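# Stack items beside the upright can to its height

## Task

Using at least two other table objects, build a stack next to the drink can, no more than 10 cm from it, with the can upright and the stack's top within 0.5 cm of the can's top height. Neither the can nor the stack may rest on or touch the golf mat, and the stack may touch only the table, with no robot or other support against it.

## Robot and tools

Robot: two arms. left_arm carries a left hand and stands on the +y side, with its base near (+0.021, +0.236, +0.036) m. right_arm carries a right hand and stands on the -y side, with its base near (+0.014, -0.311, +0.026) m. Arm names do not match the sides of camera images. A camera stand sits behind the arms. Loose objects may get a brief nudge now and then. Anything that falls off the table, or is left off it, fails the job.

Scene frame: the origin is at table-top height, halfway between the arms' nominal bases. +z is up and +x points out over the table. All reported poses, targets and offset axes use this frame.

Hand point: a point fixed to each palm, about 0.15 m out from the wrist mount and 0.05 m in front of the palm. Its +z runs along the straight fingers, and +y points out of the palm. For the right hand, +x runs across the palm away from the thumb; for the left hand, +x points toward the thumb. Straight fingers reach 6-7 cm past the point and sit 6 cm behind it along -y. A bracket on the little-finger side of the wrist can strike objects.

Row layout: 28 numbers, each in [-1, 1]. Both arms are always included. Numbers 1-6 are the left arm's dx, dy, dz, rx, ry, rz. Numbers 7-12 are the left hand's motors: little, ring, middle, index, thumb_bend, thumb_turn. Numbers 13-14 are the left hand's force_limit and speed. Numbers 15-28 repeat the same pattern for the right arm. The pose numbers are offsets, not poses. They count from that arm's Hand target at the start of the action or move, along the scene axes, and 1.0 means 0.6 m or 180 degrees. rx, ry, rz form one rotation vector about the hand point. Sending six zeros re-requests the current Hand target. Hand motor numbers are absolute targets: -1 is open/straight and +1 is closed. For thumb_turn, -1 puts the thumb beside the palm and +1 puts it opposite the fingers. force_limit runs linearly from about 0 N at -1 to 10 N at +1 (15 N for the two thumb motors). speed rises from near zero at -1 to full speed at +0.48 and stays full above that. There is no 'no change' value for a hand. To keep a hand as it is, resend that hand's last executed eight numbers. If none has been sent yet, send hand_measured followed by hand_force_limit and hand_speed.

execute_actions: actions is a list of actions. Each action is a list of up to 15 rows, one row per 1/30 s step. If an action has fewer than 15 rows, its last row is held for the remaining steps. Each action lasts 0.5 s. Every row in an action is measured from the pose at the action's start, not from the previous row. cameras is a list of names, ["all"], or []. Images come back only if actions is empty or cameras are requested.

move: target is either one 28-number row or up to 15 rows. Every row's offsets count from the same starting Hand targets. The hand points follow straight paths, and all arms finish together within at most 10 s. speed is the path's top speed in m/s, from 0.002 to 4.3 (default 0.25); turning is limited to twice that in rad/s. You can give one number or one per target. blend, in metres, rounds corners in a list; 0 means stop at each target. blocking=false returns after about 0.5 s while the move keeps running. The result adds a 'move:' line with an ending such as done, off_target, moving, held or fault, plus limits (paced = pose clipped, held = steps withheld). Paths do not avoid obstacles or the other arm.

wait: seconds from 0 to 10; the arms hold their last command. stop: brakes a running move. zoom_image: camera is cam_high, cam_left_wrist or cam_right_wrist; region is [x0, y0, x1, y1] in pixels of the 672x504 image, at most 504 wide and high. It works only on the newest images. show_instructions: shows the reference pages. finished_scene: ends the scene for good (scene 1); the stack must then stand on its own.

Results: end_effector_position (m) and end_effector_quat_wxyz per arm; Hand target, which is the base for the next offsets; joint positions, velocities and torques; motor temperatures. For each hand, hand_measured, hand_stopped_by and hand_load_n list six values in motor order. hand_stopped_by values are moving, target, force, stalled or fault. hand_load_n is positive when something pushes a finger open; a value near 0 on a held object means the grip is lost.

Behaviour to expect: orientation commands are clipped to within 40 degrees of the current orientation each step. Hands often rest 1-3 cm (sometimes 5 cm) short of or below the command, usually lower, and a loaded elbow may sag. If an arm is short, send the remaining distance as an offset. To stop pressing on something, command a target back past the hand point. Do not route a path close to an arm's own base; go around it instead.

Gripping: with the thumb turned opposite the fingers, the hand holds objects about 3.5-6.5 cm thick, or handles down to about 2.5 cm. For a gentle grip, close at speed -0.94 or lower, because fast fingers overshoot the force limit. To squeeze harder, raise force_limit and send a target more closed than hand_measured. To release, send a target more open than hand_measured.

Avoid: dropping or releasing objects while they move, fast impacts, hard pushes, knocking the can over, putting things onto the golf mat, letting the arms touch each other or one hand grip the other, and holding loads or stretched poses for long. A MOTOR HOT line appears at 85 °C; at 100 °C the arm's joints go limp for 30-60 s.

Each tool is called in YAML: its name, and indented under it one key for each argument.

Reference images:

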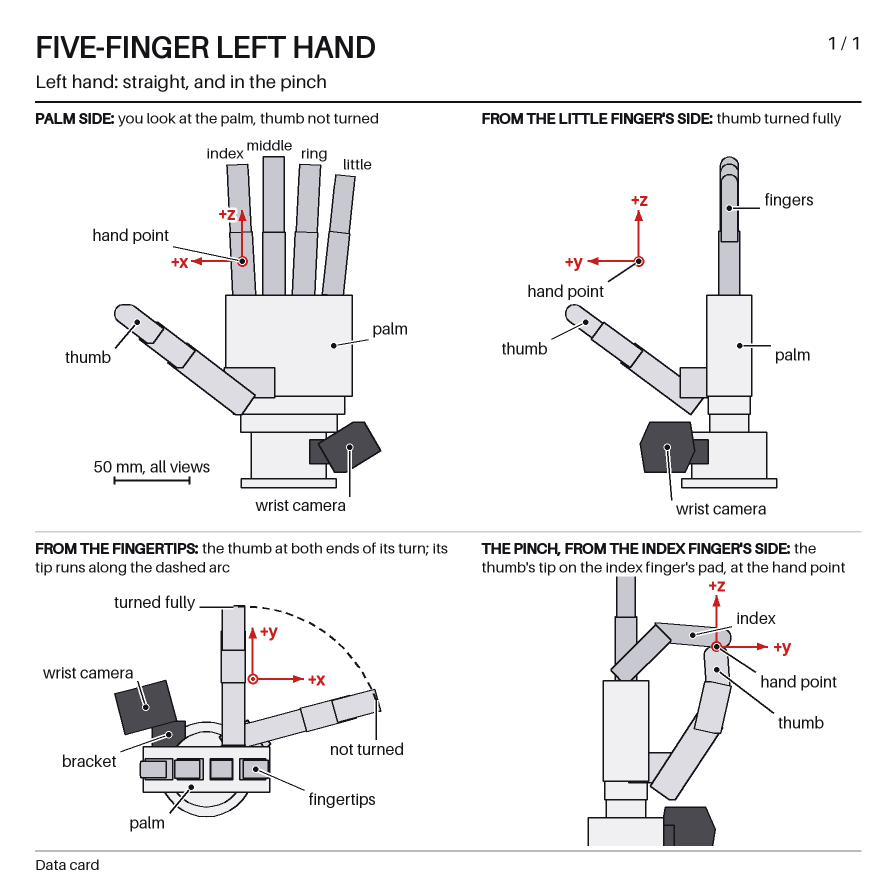

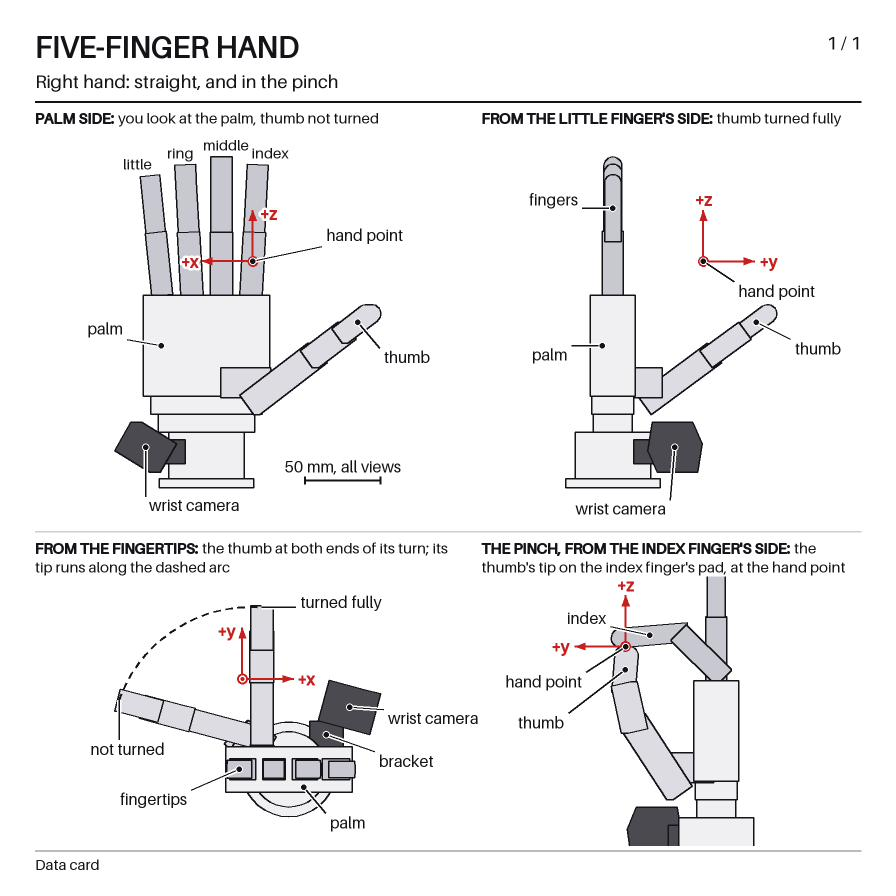

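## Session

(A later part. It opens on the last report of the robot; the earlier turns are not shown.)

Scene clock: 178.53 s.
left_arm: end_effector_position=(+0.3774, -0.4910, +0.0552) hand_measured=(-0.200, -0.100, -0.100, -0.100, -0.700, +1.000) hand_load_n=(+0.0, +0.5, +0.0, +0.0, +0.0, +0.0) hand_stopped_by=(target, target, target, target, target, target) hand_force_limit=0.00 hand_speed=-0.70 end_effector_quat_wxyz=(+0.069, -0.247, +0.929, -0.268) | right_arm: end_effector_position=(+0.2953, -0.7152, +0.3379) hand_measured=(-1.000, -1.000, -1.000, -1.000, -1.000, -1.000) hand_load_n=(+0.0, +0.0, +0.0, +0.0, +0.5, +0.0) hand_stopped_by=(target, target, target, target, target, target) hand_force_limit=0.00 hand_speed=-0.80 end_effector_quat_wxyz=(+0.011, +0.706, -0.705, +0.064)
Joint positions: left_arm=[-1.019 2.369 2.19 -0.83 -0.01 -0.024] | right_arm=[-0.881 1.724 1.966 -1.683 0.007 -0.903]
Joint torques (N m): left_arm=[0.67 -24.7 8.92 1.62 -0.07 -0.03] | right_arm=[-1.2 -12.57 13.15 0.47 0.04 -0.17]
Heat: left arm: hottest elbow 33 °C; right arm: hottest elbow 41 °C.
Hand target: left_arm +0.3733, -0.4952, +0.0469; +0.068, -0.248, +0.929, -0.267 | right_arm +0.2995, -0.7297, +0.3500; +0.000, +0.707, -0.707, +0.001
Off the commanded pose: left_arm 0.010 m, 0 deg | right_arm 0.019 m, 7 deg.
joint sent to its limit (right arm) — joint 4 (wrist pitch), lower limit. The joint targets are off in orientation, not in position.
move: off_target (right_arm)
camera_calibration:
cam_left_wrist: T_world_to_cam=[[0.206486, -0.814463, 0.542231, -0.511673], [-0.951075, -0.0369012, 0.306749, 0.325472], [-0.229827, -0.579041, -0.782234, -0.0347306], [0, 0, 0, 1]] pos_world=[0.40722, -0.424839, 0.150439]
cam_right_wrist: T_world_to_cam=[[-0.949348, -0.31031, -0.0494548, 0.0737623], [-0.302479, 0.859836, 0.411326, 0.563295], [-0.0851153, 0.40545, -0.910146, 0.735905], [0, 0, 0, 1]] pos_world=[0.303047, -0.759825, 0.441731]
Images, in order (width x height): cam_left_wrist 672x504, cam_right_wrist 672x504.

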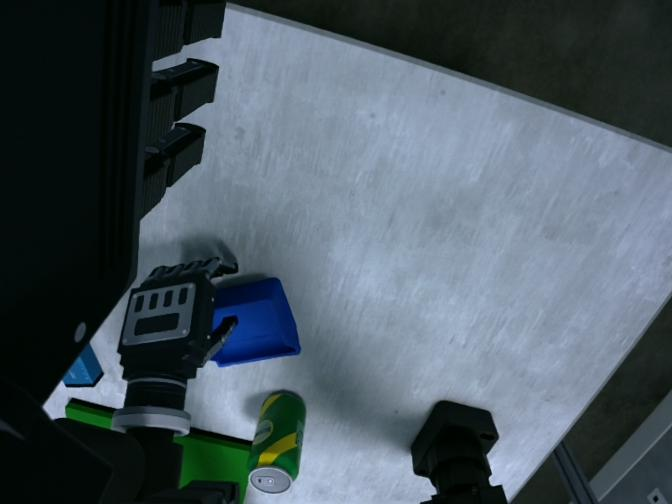

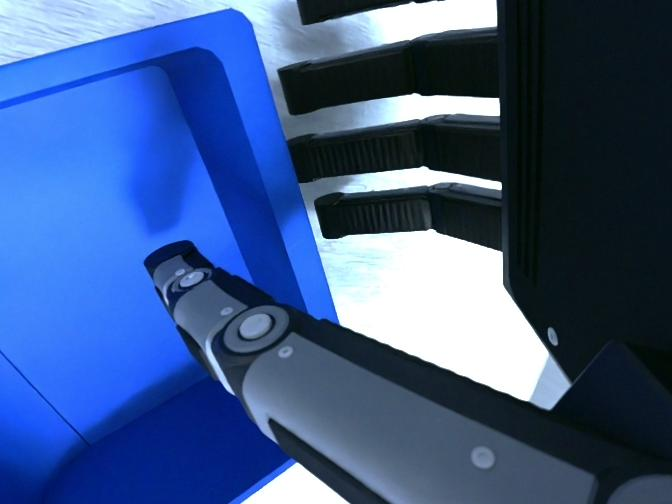

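move:
  target:
    - [0,0,0.0,0,0,0,-1,-1,-1,-1,-0.9,1,0.0,0.2, 0,0,0,0,0,0,-1,-1,-1,-1,-1,-1,0,-0.8]
    - [0.01,-0.02,0.2,0,0,0,-1,-1,-1,-1,-0.9,1,0.0,0.2, 0,0,0,0,0,0,-1,-1,-1,-1,-1,-1,0,-0.8]
    - [-0.1,0.2,0.3,0,0,0,-1,-1,-1,-1,-0.9,1,0.0,0.2, 0,0,0,0,0,0,-1,-1,-1,-1,-1,-1,0,-0.8]
  speed: 0.2
  cameras: ["all"]

zoom_image:
  camera: "cam_left_wrist"
  region: [180, 240, 320, 390]

Scene clock: 183.87 s.
left_arm: end_effector_position=(+0.3124, -0.3704, +0.2164) hand_measured=(-1.000, -1.000, -1.000, -1.000, -0.900, +1.000) hand_load_n=(+0.0, +0.0, +0.0, +0.0, +0.0, +0.0) hand_stopped_by=(target, target, target, target, target, target) hand_force_limit=0.00 hand_speed=0.20 end_effector_quat_wxyz=(+0.065, -0.248, +0.933, -0.252) | right_arm: end_effector_position=(+0.2953, -0.7152, +0.3379) hand_measured=(-1.000, -1.000, -1.000, -1.000, -1.000, -1.000) hand_load_n=(+0.0, +0.0, +0.0, +0.0, +0.0, +0.0) hand_stopped_by=(target, target, target, target, target, target) hand_force_limit=0.00 hand_speed=-0.80 end_effector_quat_wxyz=(+0.011, +0.706, -0.705, +0.064)
Joint positions: left_arm=[-1.019 1.896 1.83 -0.979 -0.01 -0.024] | right_arm=[-0.881 1.724 1.966 -1.683 0.007 -0.903]
Joint torques (N m): left_arm=[1.14 -21.07 8.85 2.07 0.05 0.01] | right_arm=[-1.2 -12.63 13.14 0.49 0.04 -0.17]
Motor temperatures (°C): left_arm=[23 27 33 24 21 24] | right_arm=[25 25 42 23 21 22]
Heat: left arm: hottest elbow 33 °C; right arm: hottest elbow 42 °C.
Hand target: left_arm +0.3133, -0.3753, +0.2267; +0.068, -0.248, +0.929, -0.267 | right_arm +0.2995, -0.7297, +0.3500; +0.000, +0.707, -0.707, +0.001
Off the commanded pose: left_arm 0.012 m, 2 deg | right_arm 0.019 m, 7 deg.
joint sent to its limit (right arm) — joint 4 (wrist pitch), lower limit. The joint targets are off in orientation, not in position.
move: off_target (left_arm, right_arm)
camera_calibration:
cam_left_wrist: T_world_to_cam=[[0.215336, -0.830965, 0.51296, -0.489981], [-0.945793, -0.0466921, 0.321397, 0.2103], [-0.243118, -0.554363, -0.795975, 0.162618], [0, 0, 0, 1]] pos_world=[0.343946, -0.307188, 0.31319]
cam_right_wrist: T_world_to_cam=[[-0.949348, -0.31031, -0.0494548, 0.0737623], [-0.302479, 0.859836, 0.411326, 0.563295], [-0.0851153, 0.40545, -0.910146, 0.735905], [0, 0, 0, 1]] pos_world=[0.303047, -0.759825, 0.441731]

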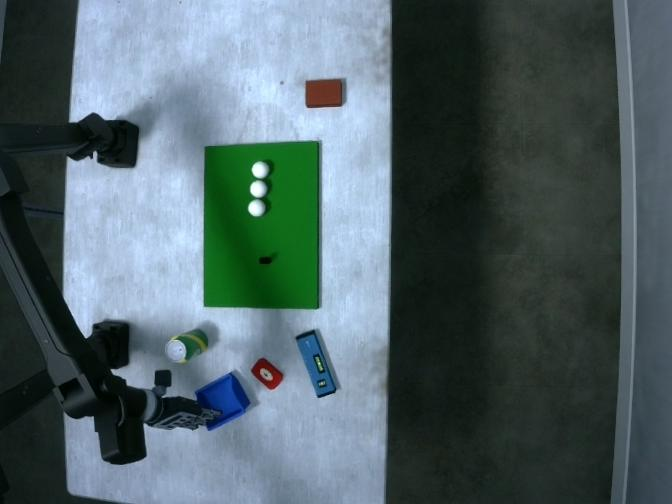

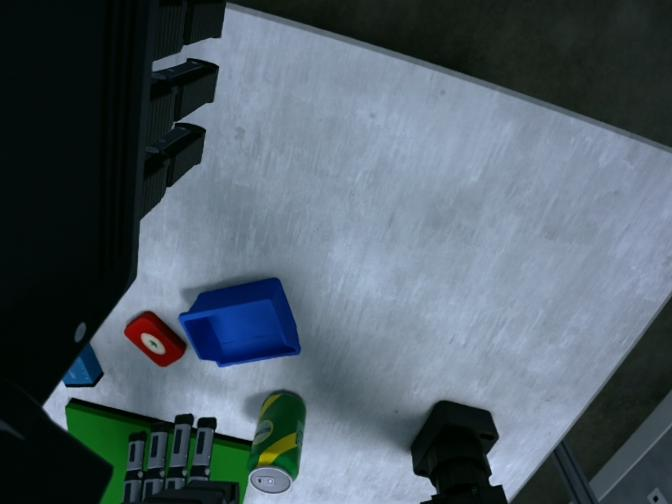

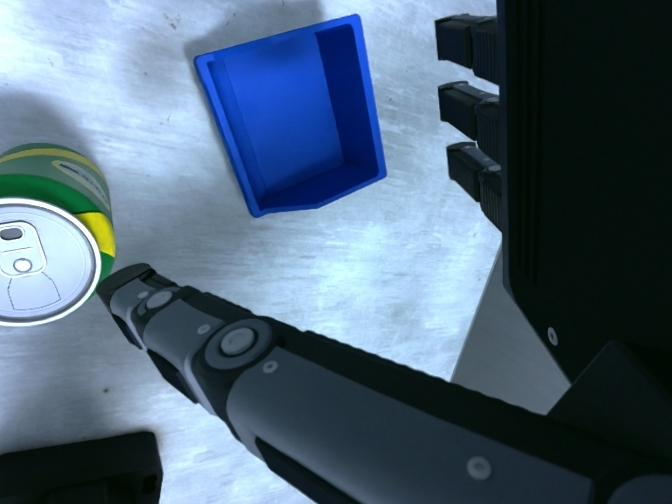

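Scaled by 3.360.

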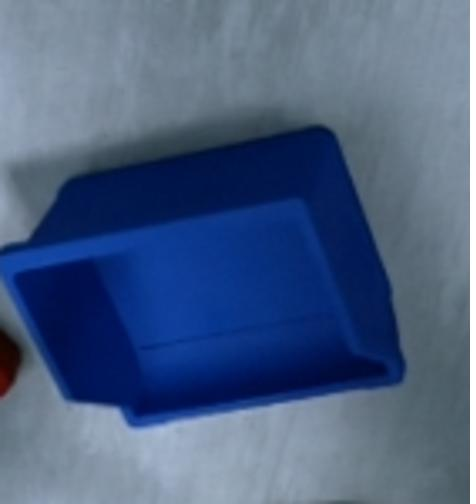

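move:
  target:
    - [0.1,0.4,0.1,-0.02,-0.04,0.15,-1,-1,-0.7,-0.7,-1,1,0.0,0.2, 0.03,0.05,0,0,0,0,-1,-1,-0.6,-0.6,-1,1,0,0]
    - [0.228,0.792,0.122,-0.0523,-0.0906,0.3305,-1,-1,-0.7,-0.7,-1,1,0.0,0.2, 0.479,0.688,-0.217,0.0552,-0.313,0.1016,-1,-1,-0.6,-0.6,-1,1,0,0]
  speed: 0.4
  blend: [0.05,0]
  cameras: ["all"]

Scene clock: 189.93 s.
left_arm: end_effector_position=(+0.4456, +0.0962, +0.2905) hand_measured=(-1.000, -1.000, -0.700, -0.700, -1.000, +1.000) hand_load_n=(+0.0, +0.0, +0.0, +0.0, +0.0, +0.0) hand_stopped_by=(target, target, target, target, target, target) hand_force_limit=0.00 hand_speed=0.20 end_effector_quat_wxyz=(-0.290, +0.635, -0.656, +0.287) | right_arm: end_effector_position=(+0.5876, -0.3201, +0.2243) hand_measured=(-1.000, -1.000, -0.600, -0.600, -1.000, +1.000) hand_load_n=(+0.0, +0.0, +0.0, +0.0, +0.0, +0.0) hand_stopped_by=(target, target, target, target, target, target) hand_force_limit=0.00 hand_speed=0.00 end_effector_quat_wxyz=(-0.389, +0.722, -0.502, +0.275)
Joint positions: left_arm=[-0.268 1.08 1.036 -0.712 -0.234 -0.194] | right_arm=[-0.153 1.455 1.149 -0.338 -0.431 -0.311]
Joint torques (N m): left_arm=[2.43 -7.88 8.99 2.56 0.04 -0.06] | right_arm=[-0.15 -11.22 8.25 2.74 -0.17 0.06]
Heat: left arm: hottest elbow 33 °C; right arm: hottest elbow 41 °C.
Hand target: left_arm +0.4502, +0.1001, +0.3000; -0.296, +0.640, -0.642, +0.301 | right_arm +0.5869, -0.3169, +0.2197; -0.391, +0.719, -0.505, +0.274
Off the commanded pose: left_arm 0.011 m, 2 deg | right_arm 0.005 m, 0 deg.
move: off_target (left_arm)
camera_calibration:
cam_left_wrist: T_world_to_cam=[[0.623181, -0.253787, 0.739755, -0.47209], [-0.526352, -0.835702, 0.156703, 0.271134], [0.578445, -0.487026, -0.654375, 0.0988936], [0, 0, 0, 1]] pos_world=[0.379705, 0.15494, 0.371457]
cam_right_wrist: T_world_to_cam=[[-0.371621, -0.468326, -0.801604, 0.246912], [-0.82608, 0.560832, 0.0553093, 0.650542], [0.423662, 0.682743, -0.595292, 0.216393], [0, 0, 0, 1]] pos_world=[0.53748, -0.39695, 0.290761]

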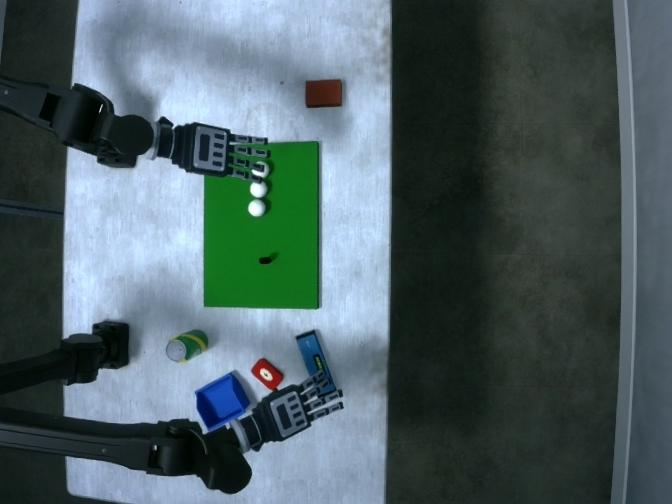

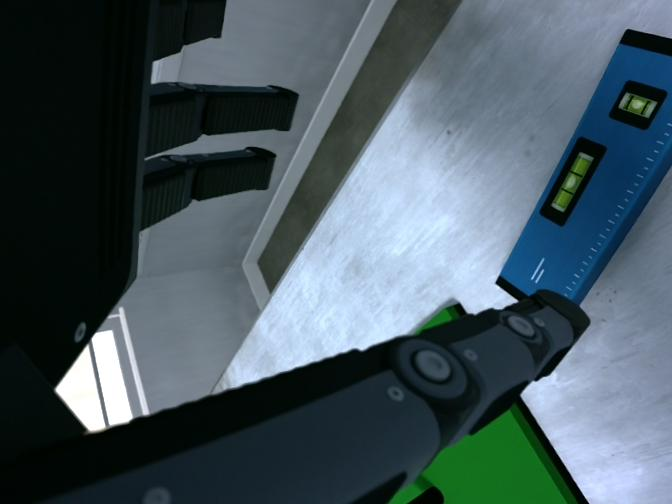

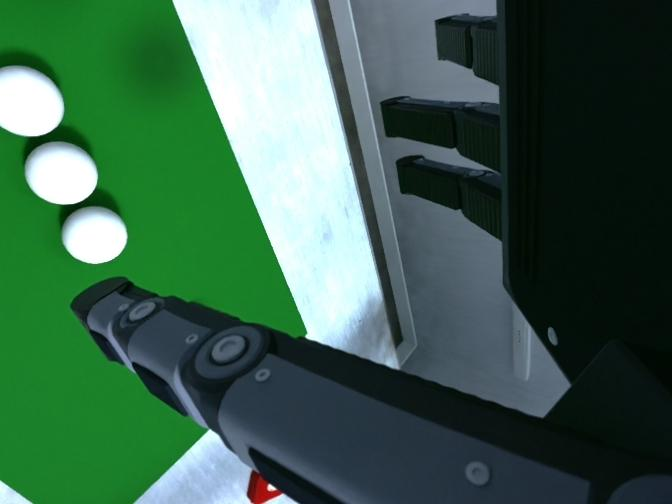

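zoom_image:
  camera: "cam_high"
  region: [240, 320, 360, 440]

Scaled by 4.200.

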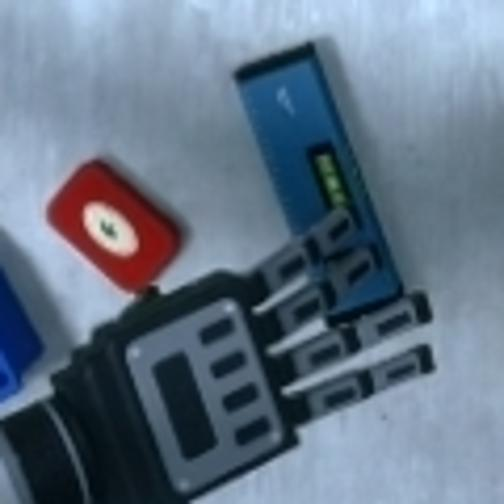

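move:
  target:
    - [0,0,0,0,0,0,-1,-1,-0.7,-0.7,-1,1,0.0,0.2, 0.0157,0.0033,-0.18,0,0,0,-1,-1,-0.6,-0.6,-1,1,0,0]
  speed: 0.2
  cameras: ["cam_left_wrist","cam_right_wrist"]

Scene clock: 193.50 s.
left_arm: end_effector_position=(+0.4456, +0.0962, +0.2905) hand_measured=(-1.000, -1.000, -0.700, -0.700, -1.000, +1.000) hand_load_n=(+0.0, +0.0, +0.5, +0.0, +0.0, +0.0) hand_stopped_by=(target, target, target, target, target, target) hand_force_limit=0.00 hand_speed=0.20 end_effector_quat_wxyz=(-0.290, +0.635, -0.656, +0.287) | right_arm: end_effector_position=(+0.5953, -0.3222, +0.1190) hand_measured=(-1.000, -1.000, -0.600, -0.600, -1.000, +1.000) hand_load_n=(+0.0, -0.5, +0.0, +0.0, +0.0, +0.0) hand_stopped_by=(target, target, target, target, target, target) hand_force_limit=0.00 hand_speed=0.00 end_effector_quat_wxyz=(-0.389, +0.719, -0.504, +0.279)
Joint positions: left_arm=[-0.268 1.08 1.036 -0.712 -0.234 -0.194] | right_arm=[-0.153 1.597 1.002 -0.042 -0.425 -0.306]
Joint torques (N m): left_arm=[2.43 -7.88 9.01 2.55 0.04 -0.06] | right_arm=[0.44 -10.99 7.86 2.73 -0.17 0.07]
Heat: left arm: hottest elbow 33 °C; right arm: hottest elbow 40 °C.
Hand target: left_arm +0.4502, +0.1001, +0.3000; -0.296, +0.640, -0.642, +0.301 | right_arm +0.5964, -0.3150, +0.1120; -0.391, +0.719, -0.505, +0.274
Off the commanded pose: left_arm 0.011 m, 2 deg | right_arm 0.010 m, 1 deg.
move: off_target (left_arm)
camera_calibration:
cam_left_wrist: T_world_to_cam=[[0.623181, -0.253787, 0.739755, -0.47209], [-0.526352, -0.835702, 0.156703, 0.271134], [0.578445, -0.487026, -0.654375, 0.0988936], [0, 0, 0, 1]] pos_world=[0.379705, 0.15494, 0.371457]
cam_right_wrist: T_world_to_cam=[[-0.371419, -0.466192, -0.80294, 0.165109], [-0.822031, 0.567159, 0.0509536, 0.664021], [0.43164, 0.678967, -0.593878, 0.145696], [0, 0, 0, 1]] pos_world=[0.544283, -0.398556, 0.185264]
Images, in order (width x height): cam_left_wrist 672x504, cam_right_wrist 672x504.

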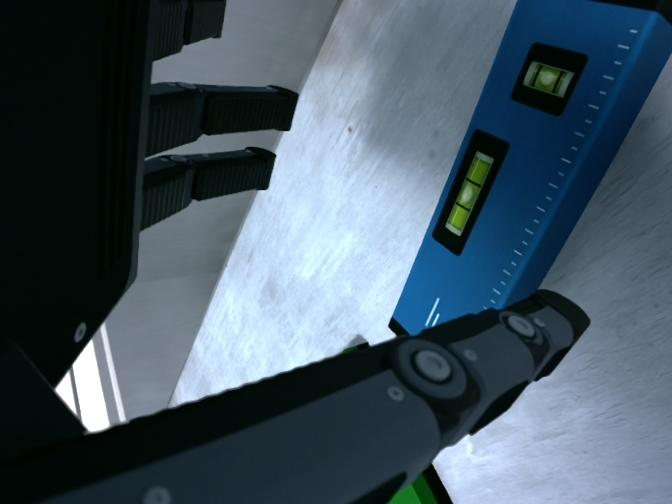

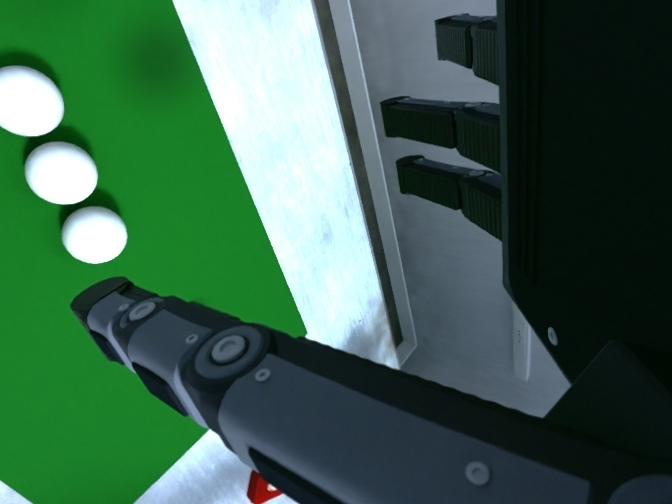

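move:
  target:
    - [0,0,0,0,0,0,-1,-1,-0.7,-0.7,-1,1,0.0,0.2, 0.003,0.007,-0.115,0,0,0,-1,-1,-0.6,-0.6,-1,1,0,0]
  speed: 0.1
  cameras: ["cam_left_wrist","cam_right_wrist","cam_high"]

Scene clock: 196.13 s.
left_arm: end_effector_position=(+0.4456, +0.0962, +0.2905) hand_measured=(-1.000, -1.000, -0.700, -0.700, -1.000, +1.000) hand_load_n=(+0.0, +0.0, +0.0, +0.0, +0.0, +0.0) hand_stopped_by=(target, target, target, target, target, target) hand_force_limit=0.00 hand_speed=0.20 end_effector_quat_wxyz=(-0.290, +0.635, -0.656, +0.287) | right_arm: end_effector_position=(+0.6005, -0.3199, +0.0543) hand_measured=(-1.000, -1.000, -0.600, -0.600, -1.000, +1.000) hand_load_n=(+0.0, +0.0, +0.0, +0.0, +0.0, +0.0) hand_stopped_by=(target, target, target, target, target, target) hand_force_limit=0.00 hand_speed=0.00 end_effector_quat_wxyz=(-0.390, +0.718, -0.503, +0.283)
Joint positions: left_arm=[-0.268 1.08 1.036 -0.712 -0.234 -0.194] | right_arm=[-0.146 1.722 0.946 0.15 -0.417 -0.3]
Joint torques (N m): left_arm=[2.49 -7.94 8.99 2.55 0.04 -0.06] | right_arm=[0.73 -11.28 6.52 2.7 -0.15 0.07]
Heat: left arm: hottest elbow 33 °C; right arm: hottest elbow 39 °C.
Hand target: left_arm +0.4502, +0.1001, +0.3000; -0.296, +0.640, -0.642, +0.301 | right_arm +0.5982, -0.3108, +0.0428; -0.391, +0.719, -0.505, +0.274
Off the commanded pose: left_arm 0.011 m, 2 deg | right_arm 0.015 m, 1 deg.
move: off_target (left_arm, right_arm)
camera_calibration:
cam_left_wrist: T_world_to_cam=[[0.623181, -0.253787, 0.739755, -0.47209], [-0.526352, -0.835702, 0.156703, 0.271134], [0.578445, -0.487026, -0.654375, 0.0988936], [0, 0, 0, 1]] pos_world=[0.379705, 0.15494, 0.371457]
cam_right_wrist: T_world_to_cam=[[-0.36563, -0.466353, -0.8055, 0.112746], [-0.821175, 0.569032, 0.0432981, 0.670791], [0.438163, 0.677287, -0.591012, 0.0989778], [0, 0, 0, 1]] pos_world=[0.548691, -0.396158, 0.12027]

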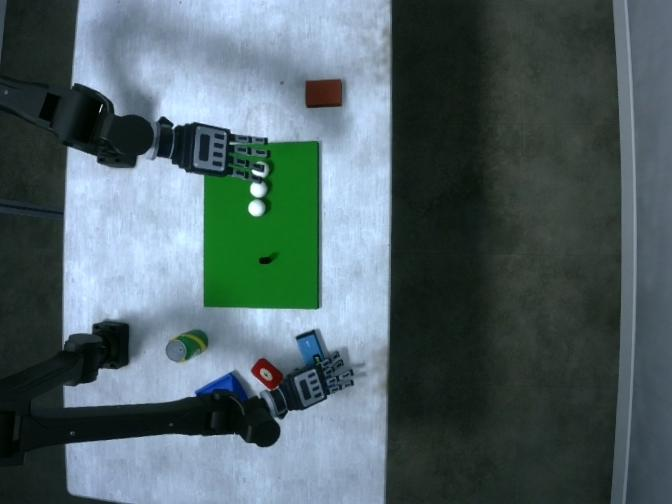

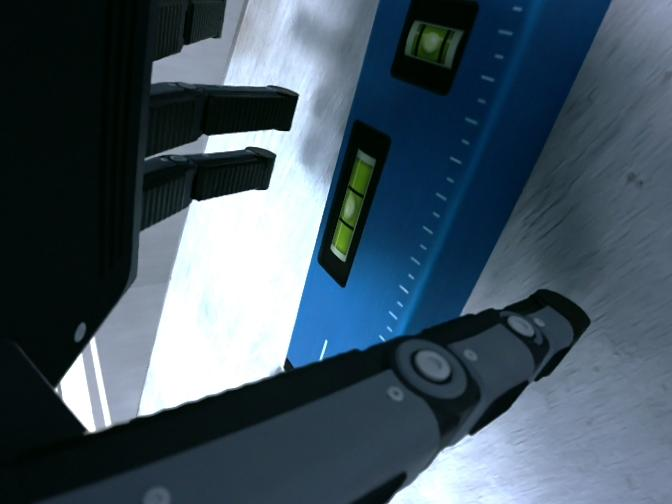

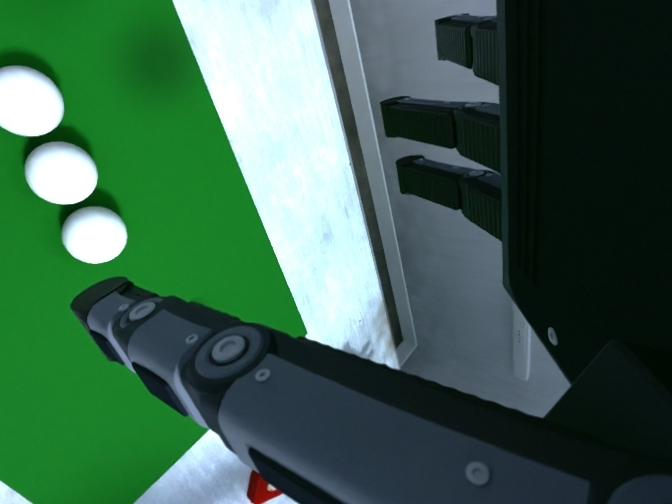

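move:
  target:
    - [0,0,0,0,0,0,-1,-1,-0.7,-0.7,-1,1,0.0,0.2, -0.004,0.003,-0.015,0,0,0,-1,-1,-0.6,-0.6,-1,1,0,0]
    - [0,0,0,0,0,0,-1,-1,-0.7,-0.7,-1,1,0.0,0.2, -0.004,0.003,-0.015,0,0,0,-1,-1,0.3,0.3,0.2,1,0.1,-0.86]
  speed: 0.1
  cameras: ["cam_left_wrist"]

Scene clock: 199.57 s.
left_arm: end_effector_position=(+0.4456, +0.0962, +0.2905) hand_measured=(-1.000, -1.000, -0.700, -0.700, -1.000, +1.000) hand_load_n=(+0.0, +0.0, +0.0, +0.0, +0.0, +0.0) hand_stopped_by=(target, target, target, target, target, target) hand_force_limit=0.00 hand_speed=0.20 end_effector_quat_wxyz=(-0.290, +0.635, -0.656, +0.287) | right_arm: end_effector_position=(+0.5993, -0.3181, +0.0470) hand_measured=(-1.000, -1.000, -0.058, -0.032, -0.714, +1.000) hand_load_n=(+0.0, +0.0, +5.0, +6.5, +10.5, +0.0) hand_stopped_by=(target, target, force, force, force, target) hand_force_limit=0.10 hand_speed=-0.86 end_effector_quat_wxyz=(-0.391, +0.717, -0.502, +0.284)
Joint positions: left_arm=[-0.268 1.08 1.036 -0.712 -0.234 -0.194] | right_arm=[-0.143 1.734 0.934 0.179 -0.414 -0.298]
Joint torques (N m): left_arm=[2.43 -7.94 8.99 2.55 0.04 -0.06] | right_arm=[0.67 -11.16 6.27 2.7 -0.17 0.04]
Heat: left arm: hottest elbow 33 °C; right arm: hottest elbow 39 °C.
Hand target: left_arm +0.4502, +0.1001, +0.3000; -0.296, +0.640, -0.642, +0.301 | right_arm +0.5957, -0.3089, +0.0338; -0.391, +0.719, -0.505, +0.274
Off the commanded pose: left_arm 0.011 m, 2 deg | right_arm 0.016 m, 1 deg.
move: off_target (left_arm, right_arm); target 2's new numbers were sent with right_arm's hand 0.016 m and 1 deg from that target
camera_calibration:
cam_left_wrist: T_world_to_cam=[[0.623181, -0.253787, 0.739755, -0.47209], [-0.526352, -0.835702, 0.156703, 0.271134], [0.578445, -0.487026, -0.654375, 0.0988936], [0, 0, 0, 1]] pos_world=[0.379705, 0.15494, 0.371457]
Images, in order (width x height): cam_left_wrist 672x504.

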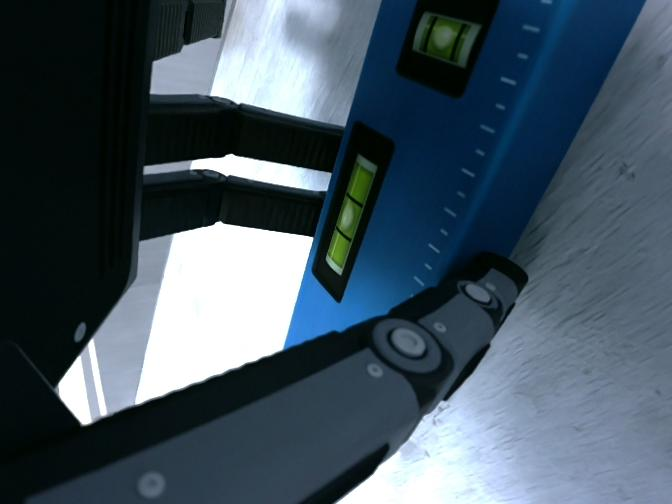

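move:
  target: [0,0,0,0,0,0,-1,-1,-0.7,-0.7,-1,1,0.0,0.2, 0,0,0.23,0,0,0,-1,-1,0.3,0.3,0.2,1,0.1,-0.86]
  speed: 0.12
  cameras: ["cam_high","cam_left_wrist"]

Scene clock: 202.03 s.
left_arm: end_effector_position=(+0.4456, +0.0962, +0.2905) hand_measured=(-1.000, -1.000, -0.700, -0.700, -1.000, +1.000) hand_load_n=(+0.0, +0.0, +0.0, +0.0, +0.0, +0.0) hand_stopped_by=(target, target, target, target, target, target) hand_force_limit=0.00 hand_speed=0.20 end_effector_quat_wxyz=(-0.290, +0.635, -0.656, +0.287) | right_arm: end_effector_position=(+0.5698, -0.3133, +0.1323) hand_measured=(-1.000, -1.000, -0.058, -0.032, -0.714, +1.000) hand_load_n=(+0.0, +0.0, +5.0, +6.5, +11.0, +0.0) hand_stopped_by=(target, target, force, force, force, target) hand_force_limit=0.10 hand_speed=-0.86 end_effector_quat_wxyz=(-0.373, +0.726, -0.521, +0.248)
Joint positions: left_arm=[-0.268 1.08 1.036 -0.712 -0.234 -0.194] | right_arm=[-0.143 1.534 1.004 -0.183 -0.414 -0.298]
Joint torques (N m): left_arm=[2.49 -7.94 8.99 2.56 0.04 -0.06] | right_arm=[0.56 -13.04 13.2 1.85 -0.25 0.05]
Heat: left arm: hottest elbow 32 °C; right arm: hottest elbow 38 °C.
Hand target: left_arm +0.4502, +0.1001, +0.3000; -0.296, +0.640, -0.642, +0.301 | right_arm +0.5957, -0.3089, +0.1718; -0.391, +0.719, -0.505, +0.274
Off the commanded pose: left_arm 0.011 m, 2 deg | right_arm 0.047 m, 4 deg.
move: off_target (left_arm, right_arm)
camera_calibration:
cam_left_wrist: T_world_to_cam=[[0.623181, -0.253787, 0.739755, -0.47209], [-0.526352, -0.835702, 0.156703, 0.271134], [0.578445, -0.487026, -0.654375, 0.0988936], [0, 0, 0, 1]] pos_world=[0.379705, 0.15494, 0.371457]
Images, in order (width x height): cam_high 672x504, cam_left_wrist 672x504.

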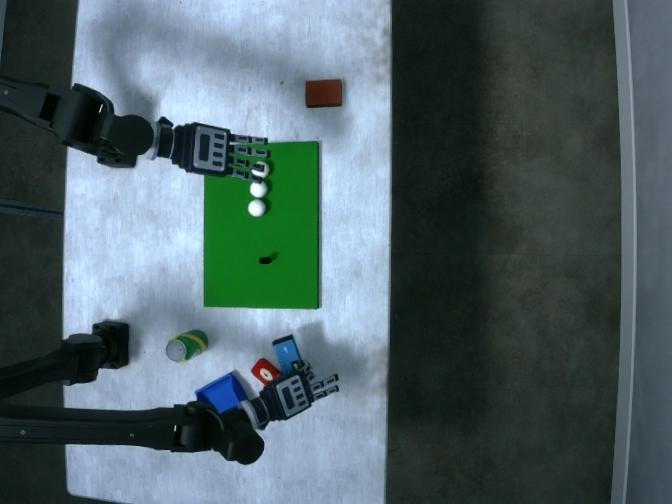

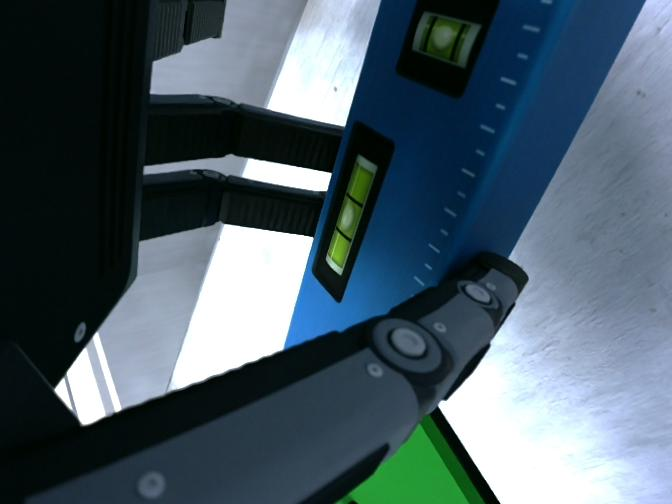

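move:
  target:
    - [0,0,0,0,0,0,-1,-1,-0.7,-0.7,-1,1,0.0,0.2, 0,0,0.15,0,0,0,-1,-1,0.3,0.3,0.2,1,0.1,-0.86]
    - [0,0,0,0,0,0,-1,-1,-0.7,-0.7,-1,1,0.0,0.2, -0.368,-0.235,0.15,0,0,-0.444,-1,-1,0.3,0.3,0.2,1,0.1,-0.86]
  speed: 0.2
  blend: [0.04,0]
  cameras: ["cam_high","cam_left_wrist","cam_right_wrist"]

Scene clock: 210.00 s.
left_arm: end_effector_position=(+0.4456, +0.0962, +0.2905) hand_measured=(-1.000, -1.000, -0.700, -0.700, -1.000, +1.000) hand_load_n=(+0.0, +0.0, +0.0, +0.0, +0.0, +0.0) hand_stopped_by=(target, target, target, target, target, target) hand_force_limit=0.00 hand_speed=0.20 end_effector_quat_wxyz=(-0.290, +0.635, -0.656, +0.287) | right_arm: end_effector_position=(+0.3763, -0.4533, +0.2576) hand_measured=(-1.000, -1.000, -0.058, -0.032, -0.714, +1.000) hand_load_n=(+0.0, +0.0, +4.5, +6.5, +11.0, +0.0) hand_stopped_by=(target, target, force, force, force, target) hand_force_limit=0.10 hand_speed=-0.86 end_effector_quat_wxyz=(+0.116, -0.232, +0.850, -0.459)
Joint positions: left_arm=[-0.268 1.08 1.036 -0.712 -0.234 -0.194] | right_arm=[-0.141 0.917 0.841 -0.738 0.708 0.585]
Joint torques (N m): left_arm=[2.43 -7.88 8.99 2.55 0.04 -0.06] | right_arm=[0.38 -5.19 9.17 1.58 0.49 0.08]
Motor temperatures (°C): left_arm=[22 26 32 24 21 24] | right_arm=[25 25 37 23 21 22]
Heat: left arm: hottest elbow 32 °C; right arm: hottest elbow 37 °C.
Hand target: left_arm +0.4502, +0.1001, +0.3000; -0.296, +0.640, -0.642, +0.301 | right_arm +0.3749, -0.4498, +0.2618; +0.123, -0.227, +0.849, -0.461
Off the commanded pose: left_arm 0.011 m, 2 deg | right_arm 0.006 m, 1 deg.
move: off_target (left_arm)
camera_calibration:
cam_left_wrist: T_world_to_cam=[[0.623181, -0.253787, 0.739755, -0.47209], [-0.526352, -0.835702, 0.156703, 0.271134], [0.578445, -0.487026, -0.654375, 0.0988936], [0, 0, 0, 1]] pos_world=[0.379705, 0.15494, 0.371457]
cam_right_wrist: T_world_to_cam=[[-0.5345, 0.288005, -0.794583, 0.534952], [0.411406, 0.909906, 0.0530611, 0.242046], [0.738278, -0.298535, -0.604832, -0.144103], [0, 0, 0, 1]] pos_world=[0.292741, -0.417328, 0.325062]

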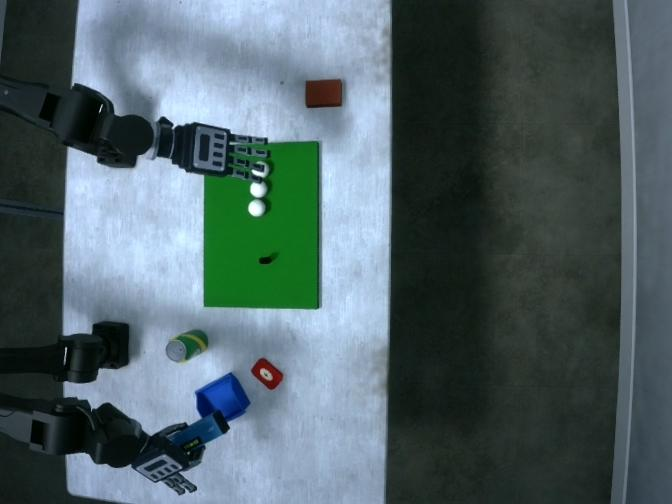

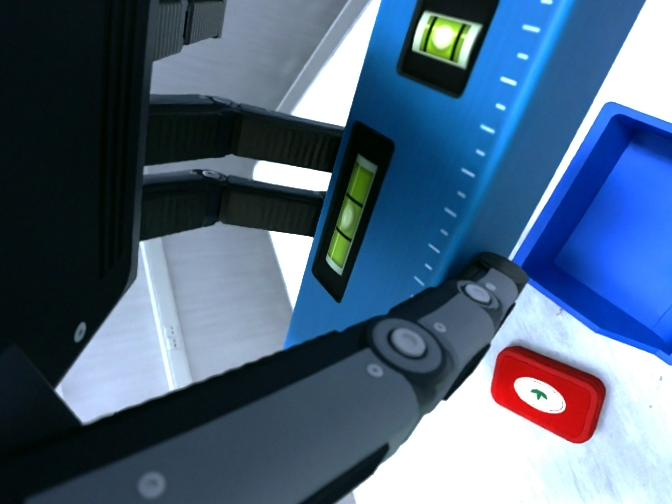

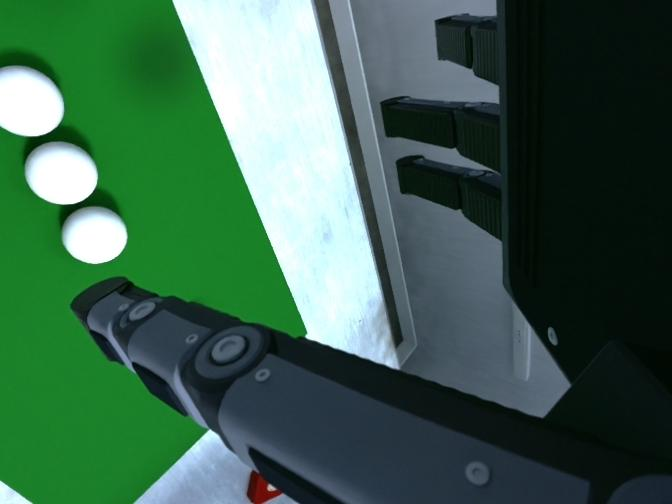

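move:
  target:
    - [0,0,0,0,0,0,-1,-1,-0.7,-0.7,-1,1,0.0,0.2, -0.003,0.0,-0.25,0,0,0,-1,-1,0.3,0.3,0.2,1,0.1,-0.86]
  speed: 0.15
  cameras: ["cam_high","cam_left_wrist"]

Scene clock: 212.90 s.
left_arm: end_effector_position=(+0.4456, +0.0962, +0.2905) hand_measured=(-1.000, -1.000, -0.700, -0.700, -1.000, +1.000) hand_load_n=(+0.0, +0.0, +0.0, +0.0, +0.0, +0.0) hand_stopped_by=(target, target, target, target, target, target) hand_force_limit=0.00 hand_speed=0.20 end_effector_quat_wxyz=(-0.290, +0.635, -0.656, +0.287) | right_arm: end_effector_position=(+0.3708, -0.4524, +0.1154) hand_measured=(-1.000, -1.000, -0.058, -0.032, -0.714, +1.000) hand_load_n=(+0.0, +0.0, +5.0, +6.5, +11.0, +0.0) hand_stopped_by=(target, target, force, force, force, target) hand_force_limit=0.10 hand_speed=-0.86 end_effector_quat_wxyz=(+0.121, -0.227, +0.850, -0.460)
Joint positions: left_arm=[-0.268 1.08 1.036 -0.712 -0.234 -0.194] | right_arm=[-0.141 1.038 0.513 -0.281 0.709 0.592]
Joint torques (N m): left_arm=[2.49 -7.88 9.01 2.55 0.04 -0.06] | right_arm=[0.21 -3.19 7.8 2.5 0.46 0]
Heat: left arm: hottest elbow 32 °C; right arm: hottest elbow 37 °C.
Hand target: left_arm +0.4502, +0.1001, +0.3000; -0.296, +0.640, -0.642, +0.301 | right_arm +0.3731, -0.4499, +0.1119; +0.123, -0.227, +0.849, -0.461
Off the commanded pose: left_arm 0.011 m, 2 deg | right_arm 0.005 m, 0 deg.
move: off_target (left_arm)
camera_calibration:
cam_left_wrist: T_world_to_cam=[[0.623181, -0.253787, 0.739755, -0.47209], [-0.526352, -0.835702, 0.156703, 0.271134], [0.578445, -0.487026, -0.654375, 0.0988936], [0, 0, 0, 1]] pos_world=[0.379705, 0.15494, 0.371457]
Images, in order (width x height): cam_high 672x504, cam_left_wrist 672x504.

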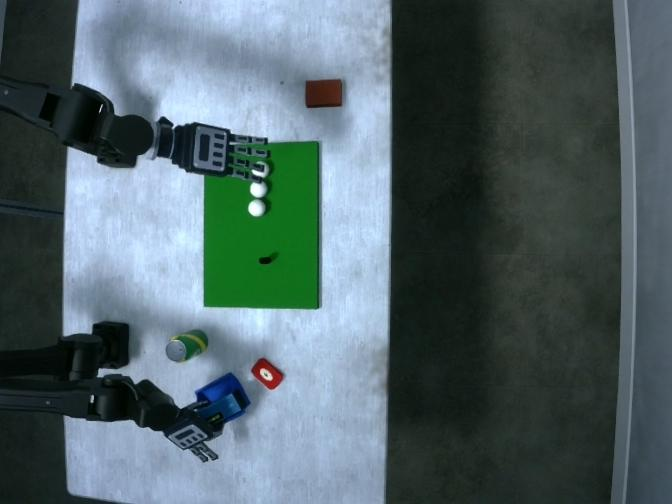

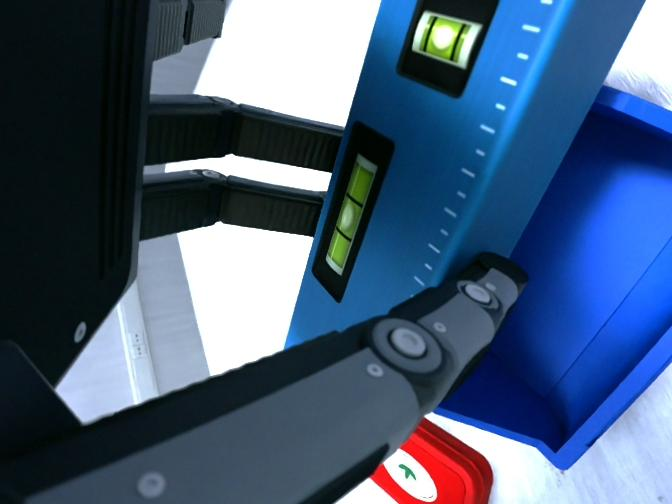

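zoom_image:
  camera: "cam_high"
  region: [150, 350, 290, 460]

Scaled by 3.600.

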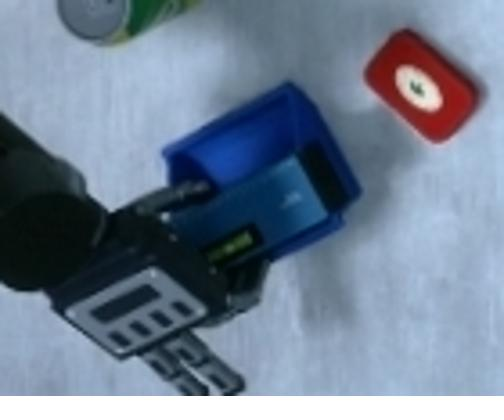

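move:
  target:
    - [0,0,0,0,0,0,-1,-1,-0.7,-0.7,-1,1,0.0,0.2, 0,0.0,-0.035,0,0,0,-1,-1,0.3,0.3,0.2,1,0.1,-0.86]
  speed: 0.05
  cameras: ["cam_high","cam_left_wrist"]

zoom_image:
  camera: "cam_high"
  region: [150, 350, 290, 460]

Scene clock: 215.83 s.
left_arm: end_effector_position=(+0.4456, +0.0962, +0.2905) hand_measured=(-1.000, -1.000, -0.700, -0.700, -1.000, +1.000) hand_load_n=(-0.5, +0.0, +0.0, +0.0, +0.0, +0.0) hand_stopped_by=(target, target, target, target, target, target) hand_force_limit=0.00 hand_speed=0.20 end_effector_quat_wxyz=(-0.290, +0.635, -0.656, +0.287) | right_arm: end_effector_position=(+0.3763, -0.4540, +0.1037) hand_measured=(-1.000, -1.000, -0.058, -0.032, -0.714, +1.000) hand_load_n=(+0.0, +0.0, +5.0, +6.5, +10.5, -0.5) hand_stopped_by=(target, target, force, force, force, target) hand_force_limit=0.10 hand_speed=-0.86 end_effector_quat_wxyz=(+0.129, -0.221, +0.847, -0.465)
Joint positions: left_arm=[-0.268 1.08 1.036 -0.712 -0.234 -0.194] | right_arm=[-0.141 1.075 0.488 -0.195 0.713 0.592]
Joint torques (N m): left_arm=[2.49 -7.94 8.99 2.55 0.04 -0.06] | right_arm=[0.26 -2.32 6.74 2.55 0.33 -0.01]
Heat: left arm: hottest elbow 32 °C; right arm: hottest elbow 37 °C.
Hand target: left_arm +0.4502, +0.1001, +0.3000; -0.296, +0.640, -0.642, +0.301 | right_arm +0.3731, -0.4499, +0.0909; +0.123, -0.227, +0.849, -0.461
Off the commanded pose: left_arm 0.011 m, 2 deg | right_arm 0.014 m, 1 deg.
move: off_target (left_arm, right_arm)
camera_calibration:
cam_left_wrist: T_world_to_cam=[[0.623181, -0.253787, 0.739755, -0.47209], [-0.526352, -0.835702, 0.156703, 0.271134], [0.578445, -0.487026, -0.654375, 0.0988936], [0, 0, 0, 1]] pos_world=[0.379705, 0.15494, 0.371457]
Images, in order (width x height): cam_high 672x504, cam_left_wrist 672x504.

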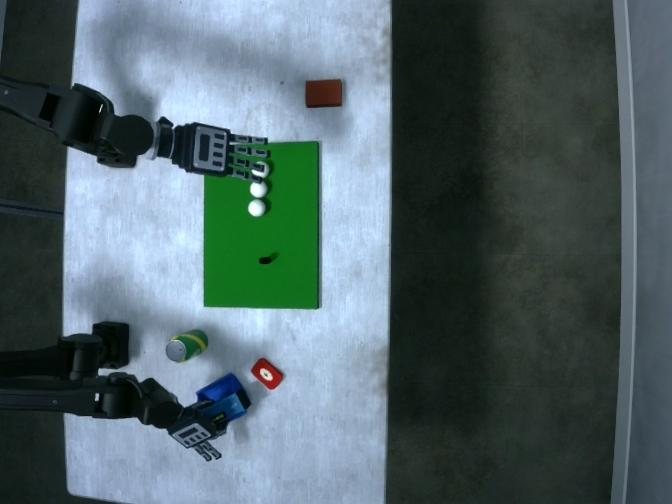

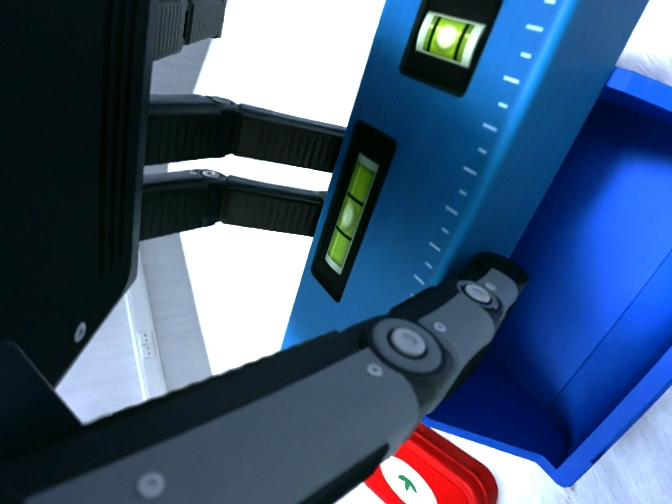

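Scaled by 3.600.

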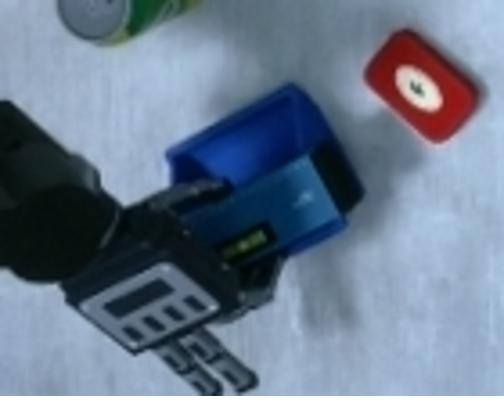

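move:
  target:
    - [0,0,0,0,0,0,-1,-1,-0.7,-0.7,-1,1,0.0,0.2, 0,0.0,0.05,0,0,0,-1,-1,0.3,0.3,0.2,1,0.1,-0.86]
    - [0,0,0,0,0,0,-1,-1,-0.7,-0.7,-1,1,0.0,0.2, 0.023,0.013,0.05,0,0,0,-1,-1,0.3,0.3,0.2,1,0.1,-0.86]
  speed: 0.08
  cameras: ["cam_high","cam_left_wrist"]

zoom_image:
  camera: "cam_high"
  region: [150, 350, 290, 460]

Scene clock: 218.43 s.
left_arm: end_effector_position=(+0.4456, +0.0962, +0.2905) hand_measured=(-1.000, -1.000, -0.700, -0.700, -1.000, +1.000) hand_load_n=(+0.0, +0.0, +0.0, +0.0, +0.0, +0.0) hand_stopped_by=(target, target, target, target, target, target) hand_force_limit=0.00 hand_speed=0.20 end_effector_quat_wxyz=(-0.290, +0.635, -0.656, +0.287) | right_arm: end_effector_position=(+0.3646, -0.4448, +0.1032) hand_measured=(-1.000, -1.000, -0.058, -0.032, -0.714, +1.000) hand_load_n=(+0.0, +0.0, +5.0, +5.5, +11.0, -0.5) hand_stopped_by=(target, target, force, force, force, target) hand_force_limit=0.10 hand_speed=-0.86 end_effector_quat_wxyz=(+0.109, -0.229, +0.852, -0.457)
Joint positions: left_arm=[-0.268 1.08 1.036 -0.712 -0.234 -0.194] | right_arm=[-0.112 1.053 0.499 -0.298 0.736 0.626]
Joint torques (N m): left_arm=[2.43 -7.88 8.99 2.55 0.04 -0.06] | right_arm=[0.79 -2.55 12.19 1.31 0.39 -0.06]
Heat: left arm: hottest elbow 32 °C; right arm: hottest elbow 36 °C.
Hand target: left_arm +0.4502, +0.1001, +0.3000; -0.296, +0.640, -0.642, +0.301 | right_arm +0.3870, -0.4422, +0.1209; +0.123, -0.227, +0.849, -0.461
Off the commanded pose: left_arm 0.011 m, 2 deg | right_arm 0.029 m, 2 deg.
move: off_target (left_arm, right_arm)
camera_calibration:
cam_left_wrist: T_world_to_cam=[[0.623181, -0.253787, 0.739755, -0.47209], [-0.526352, -0.835702, 0.156703, 0.271134], [0.578445, -0.487026, -0.654375, 0.0988936], [0, 0, 0, 1]] pos_world=[0.379705, 0.15494, 0.371457]
Images, in order (width x height): cam_high 672x504, cam_left_wrist 672x504.

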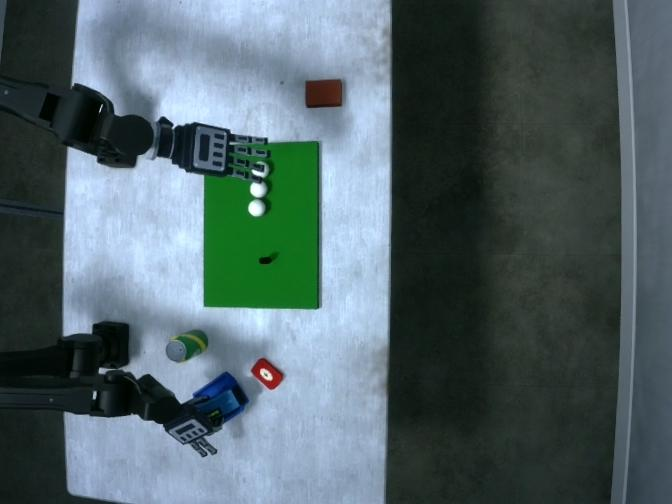

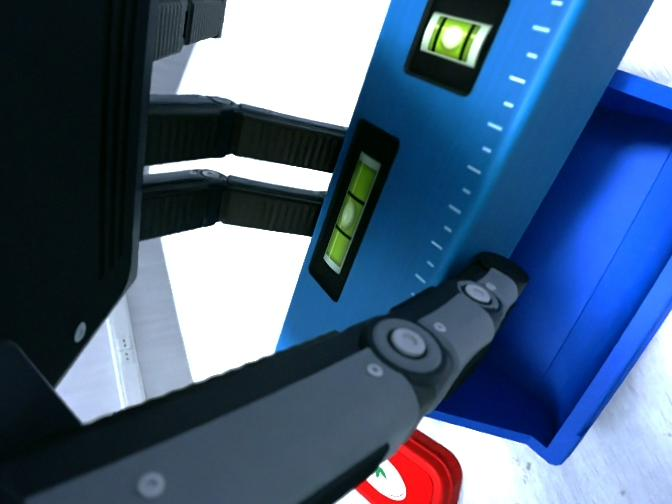

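Scaled by 3.600.

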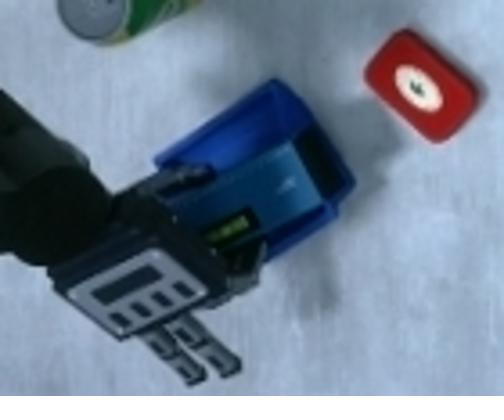

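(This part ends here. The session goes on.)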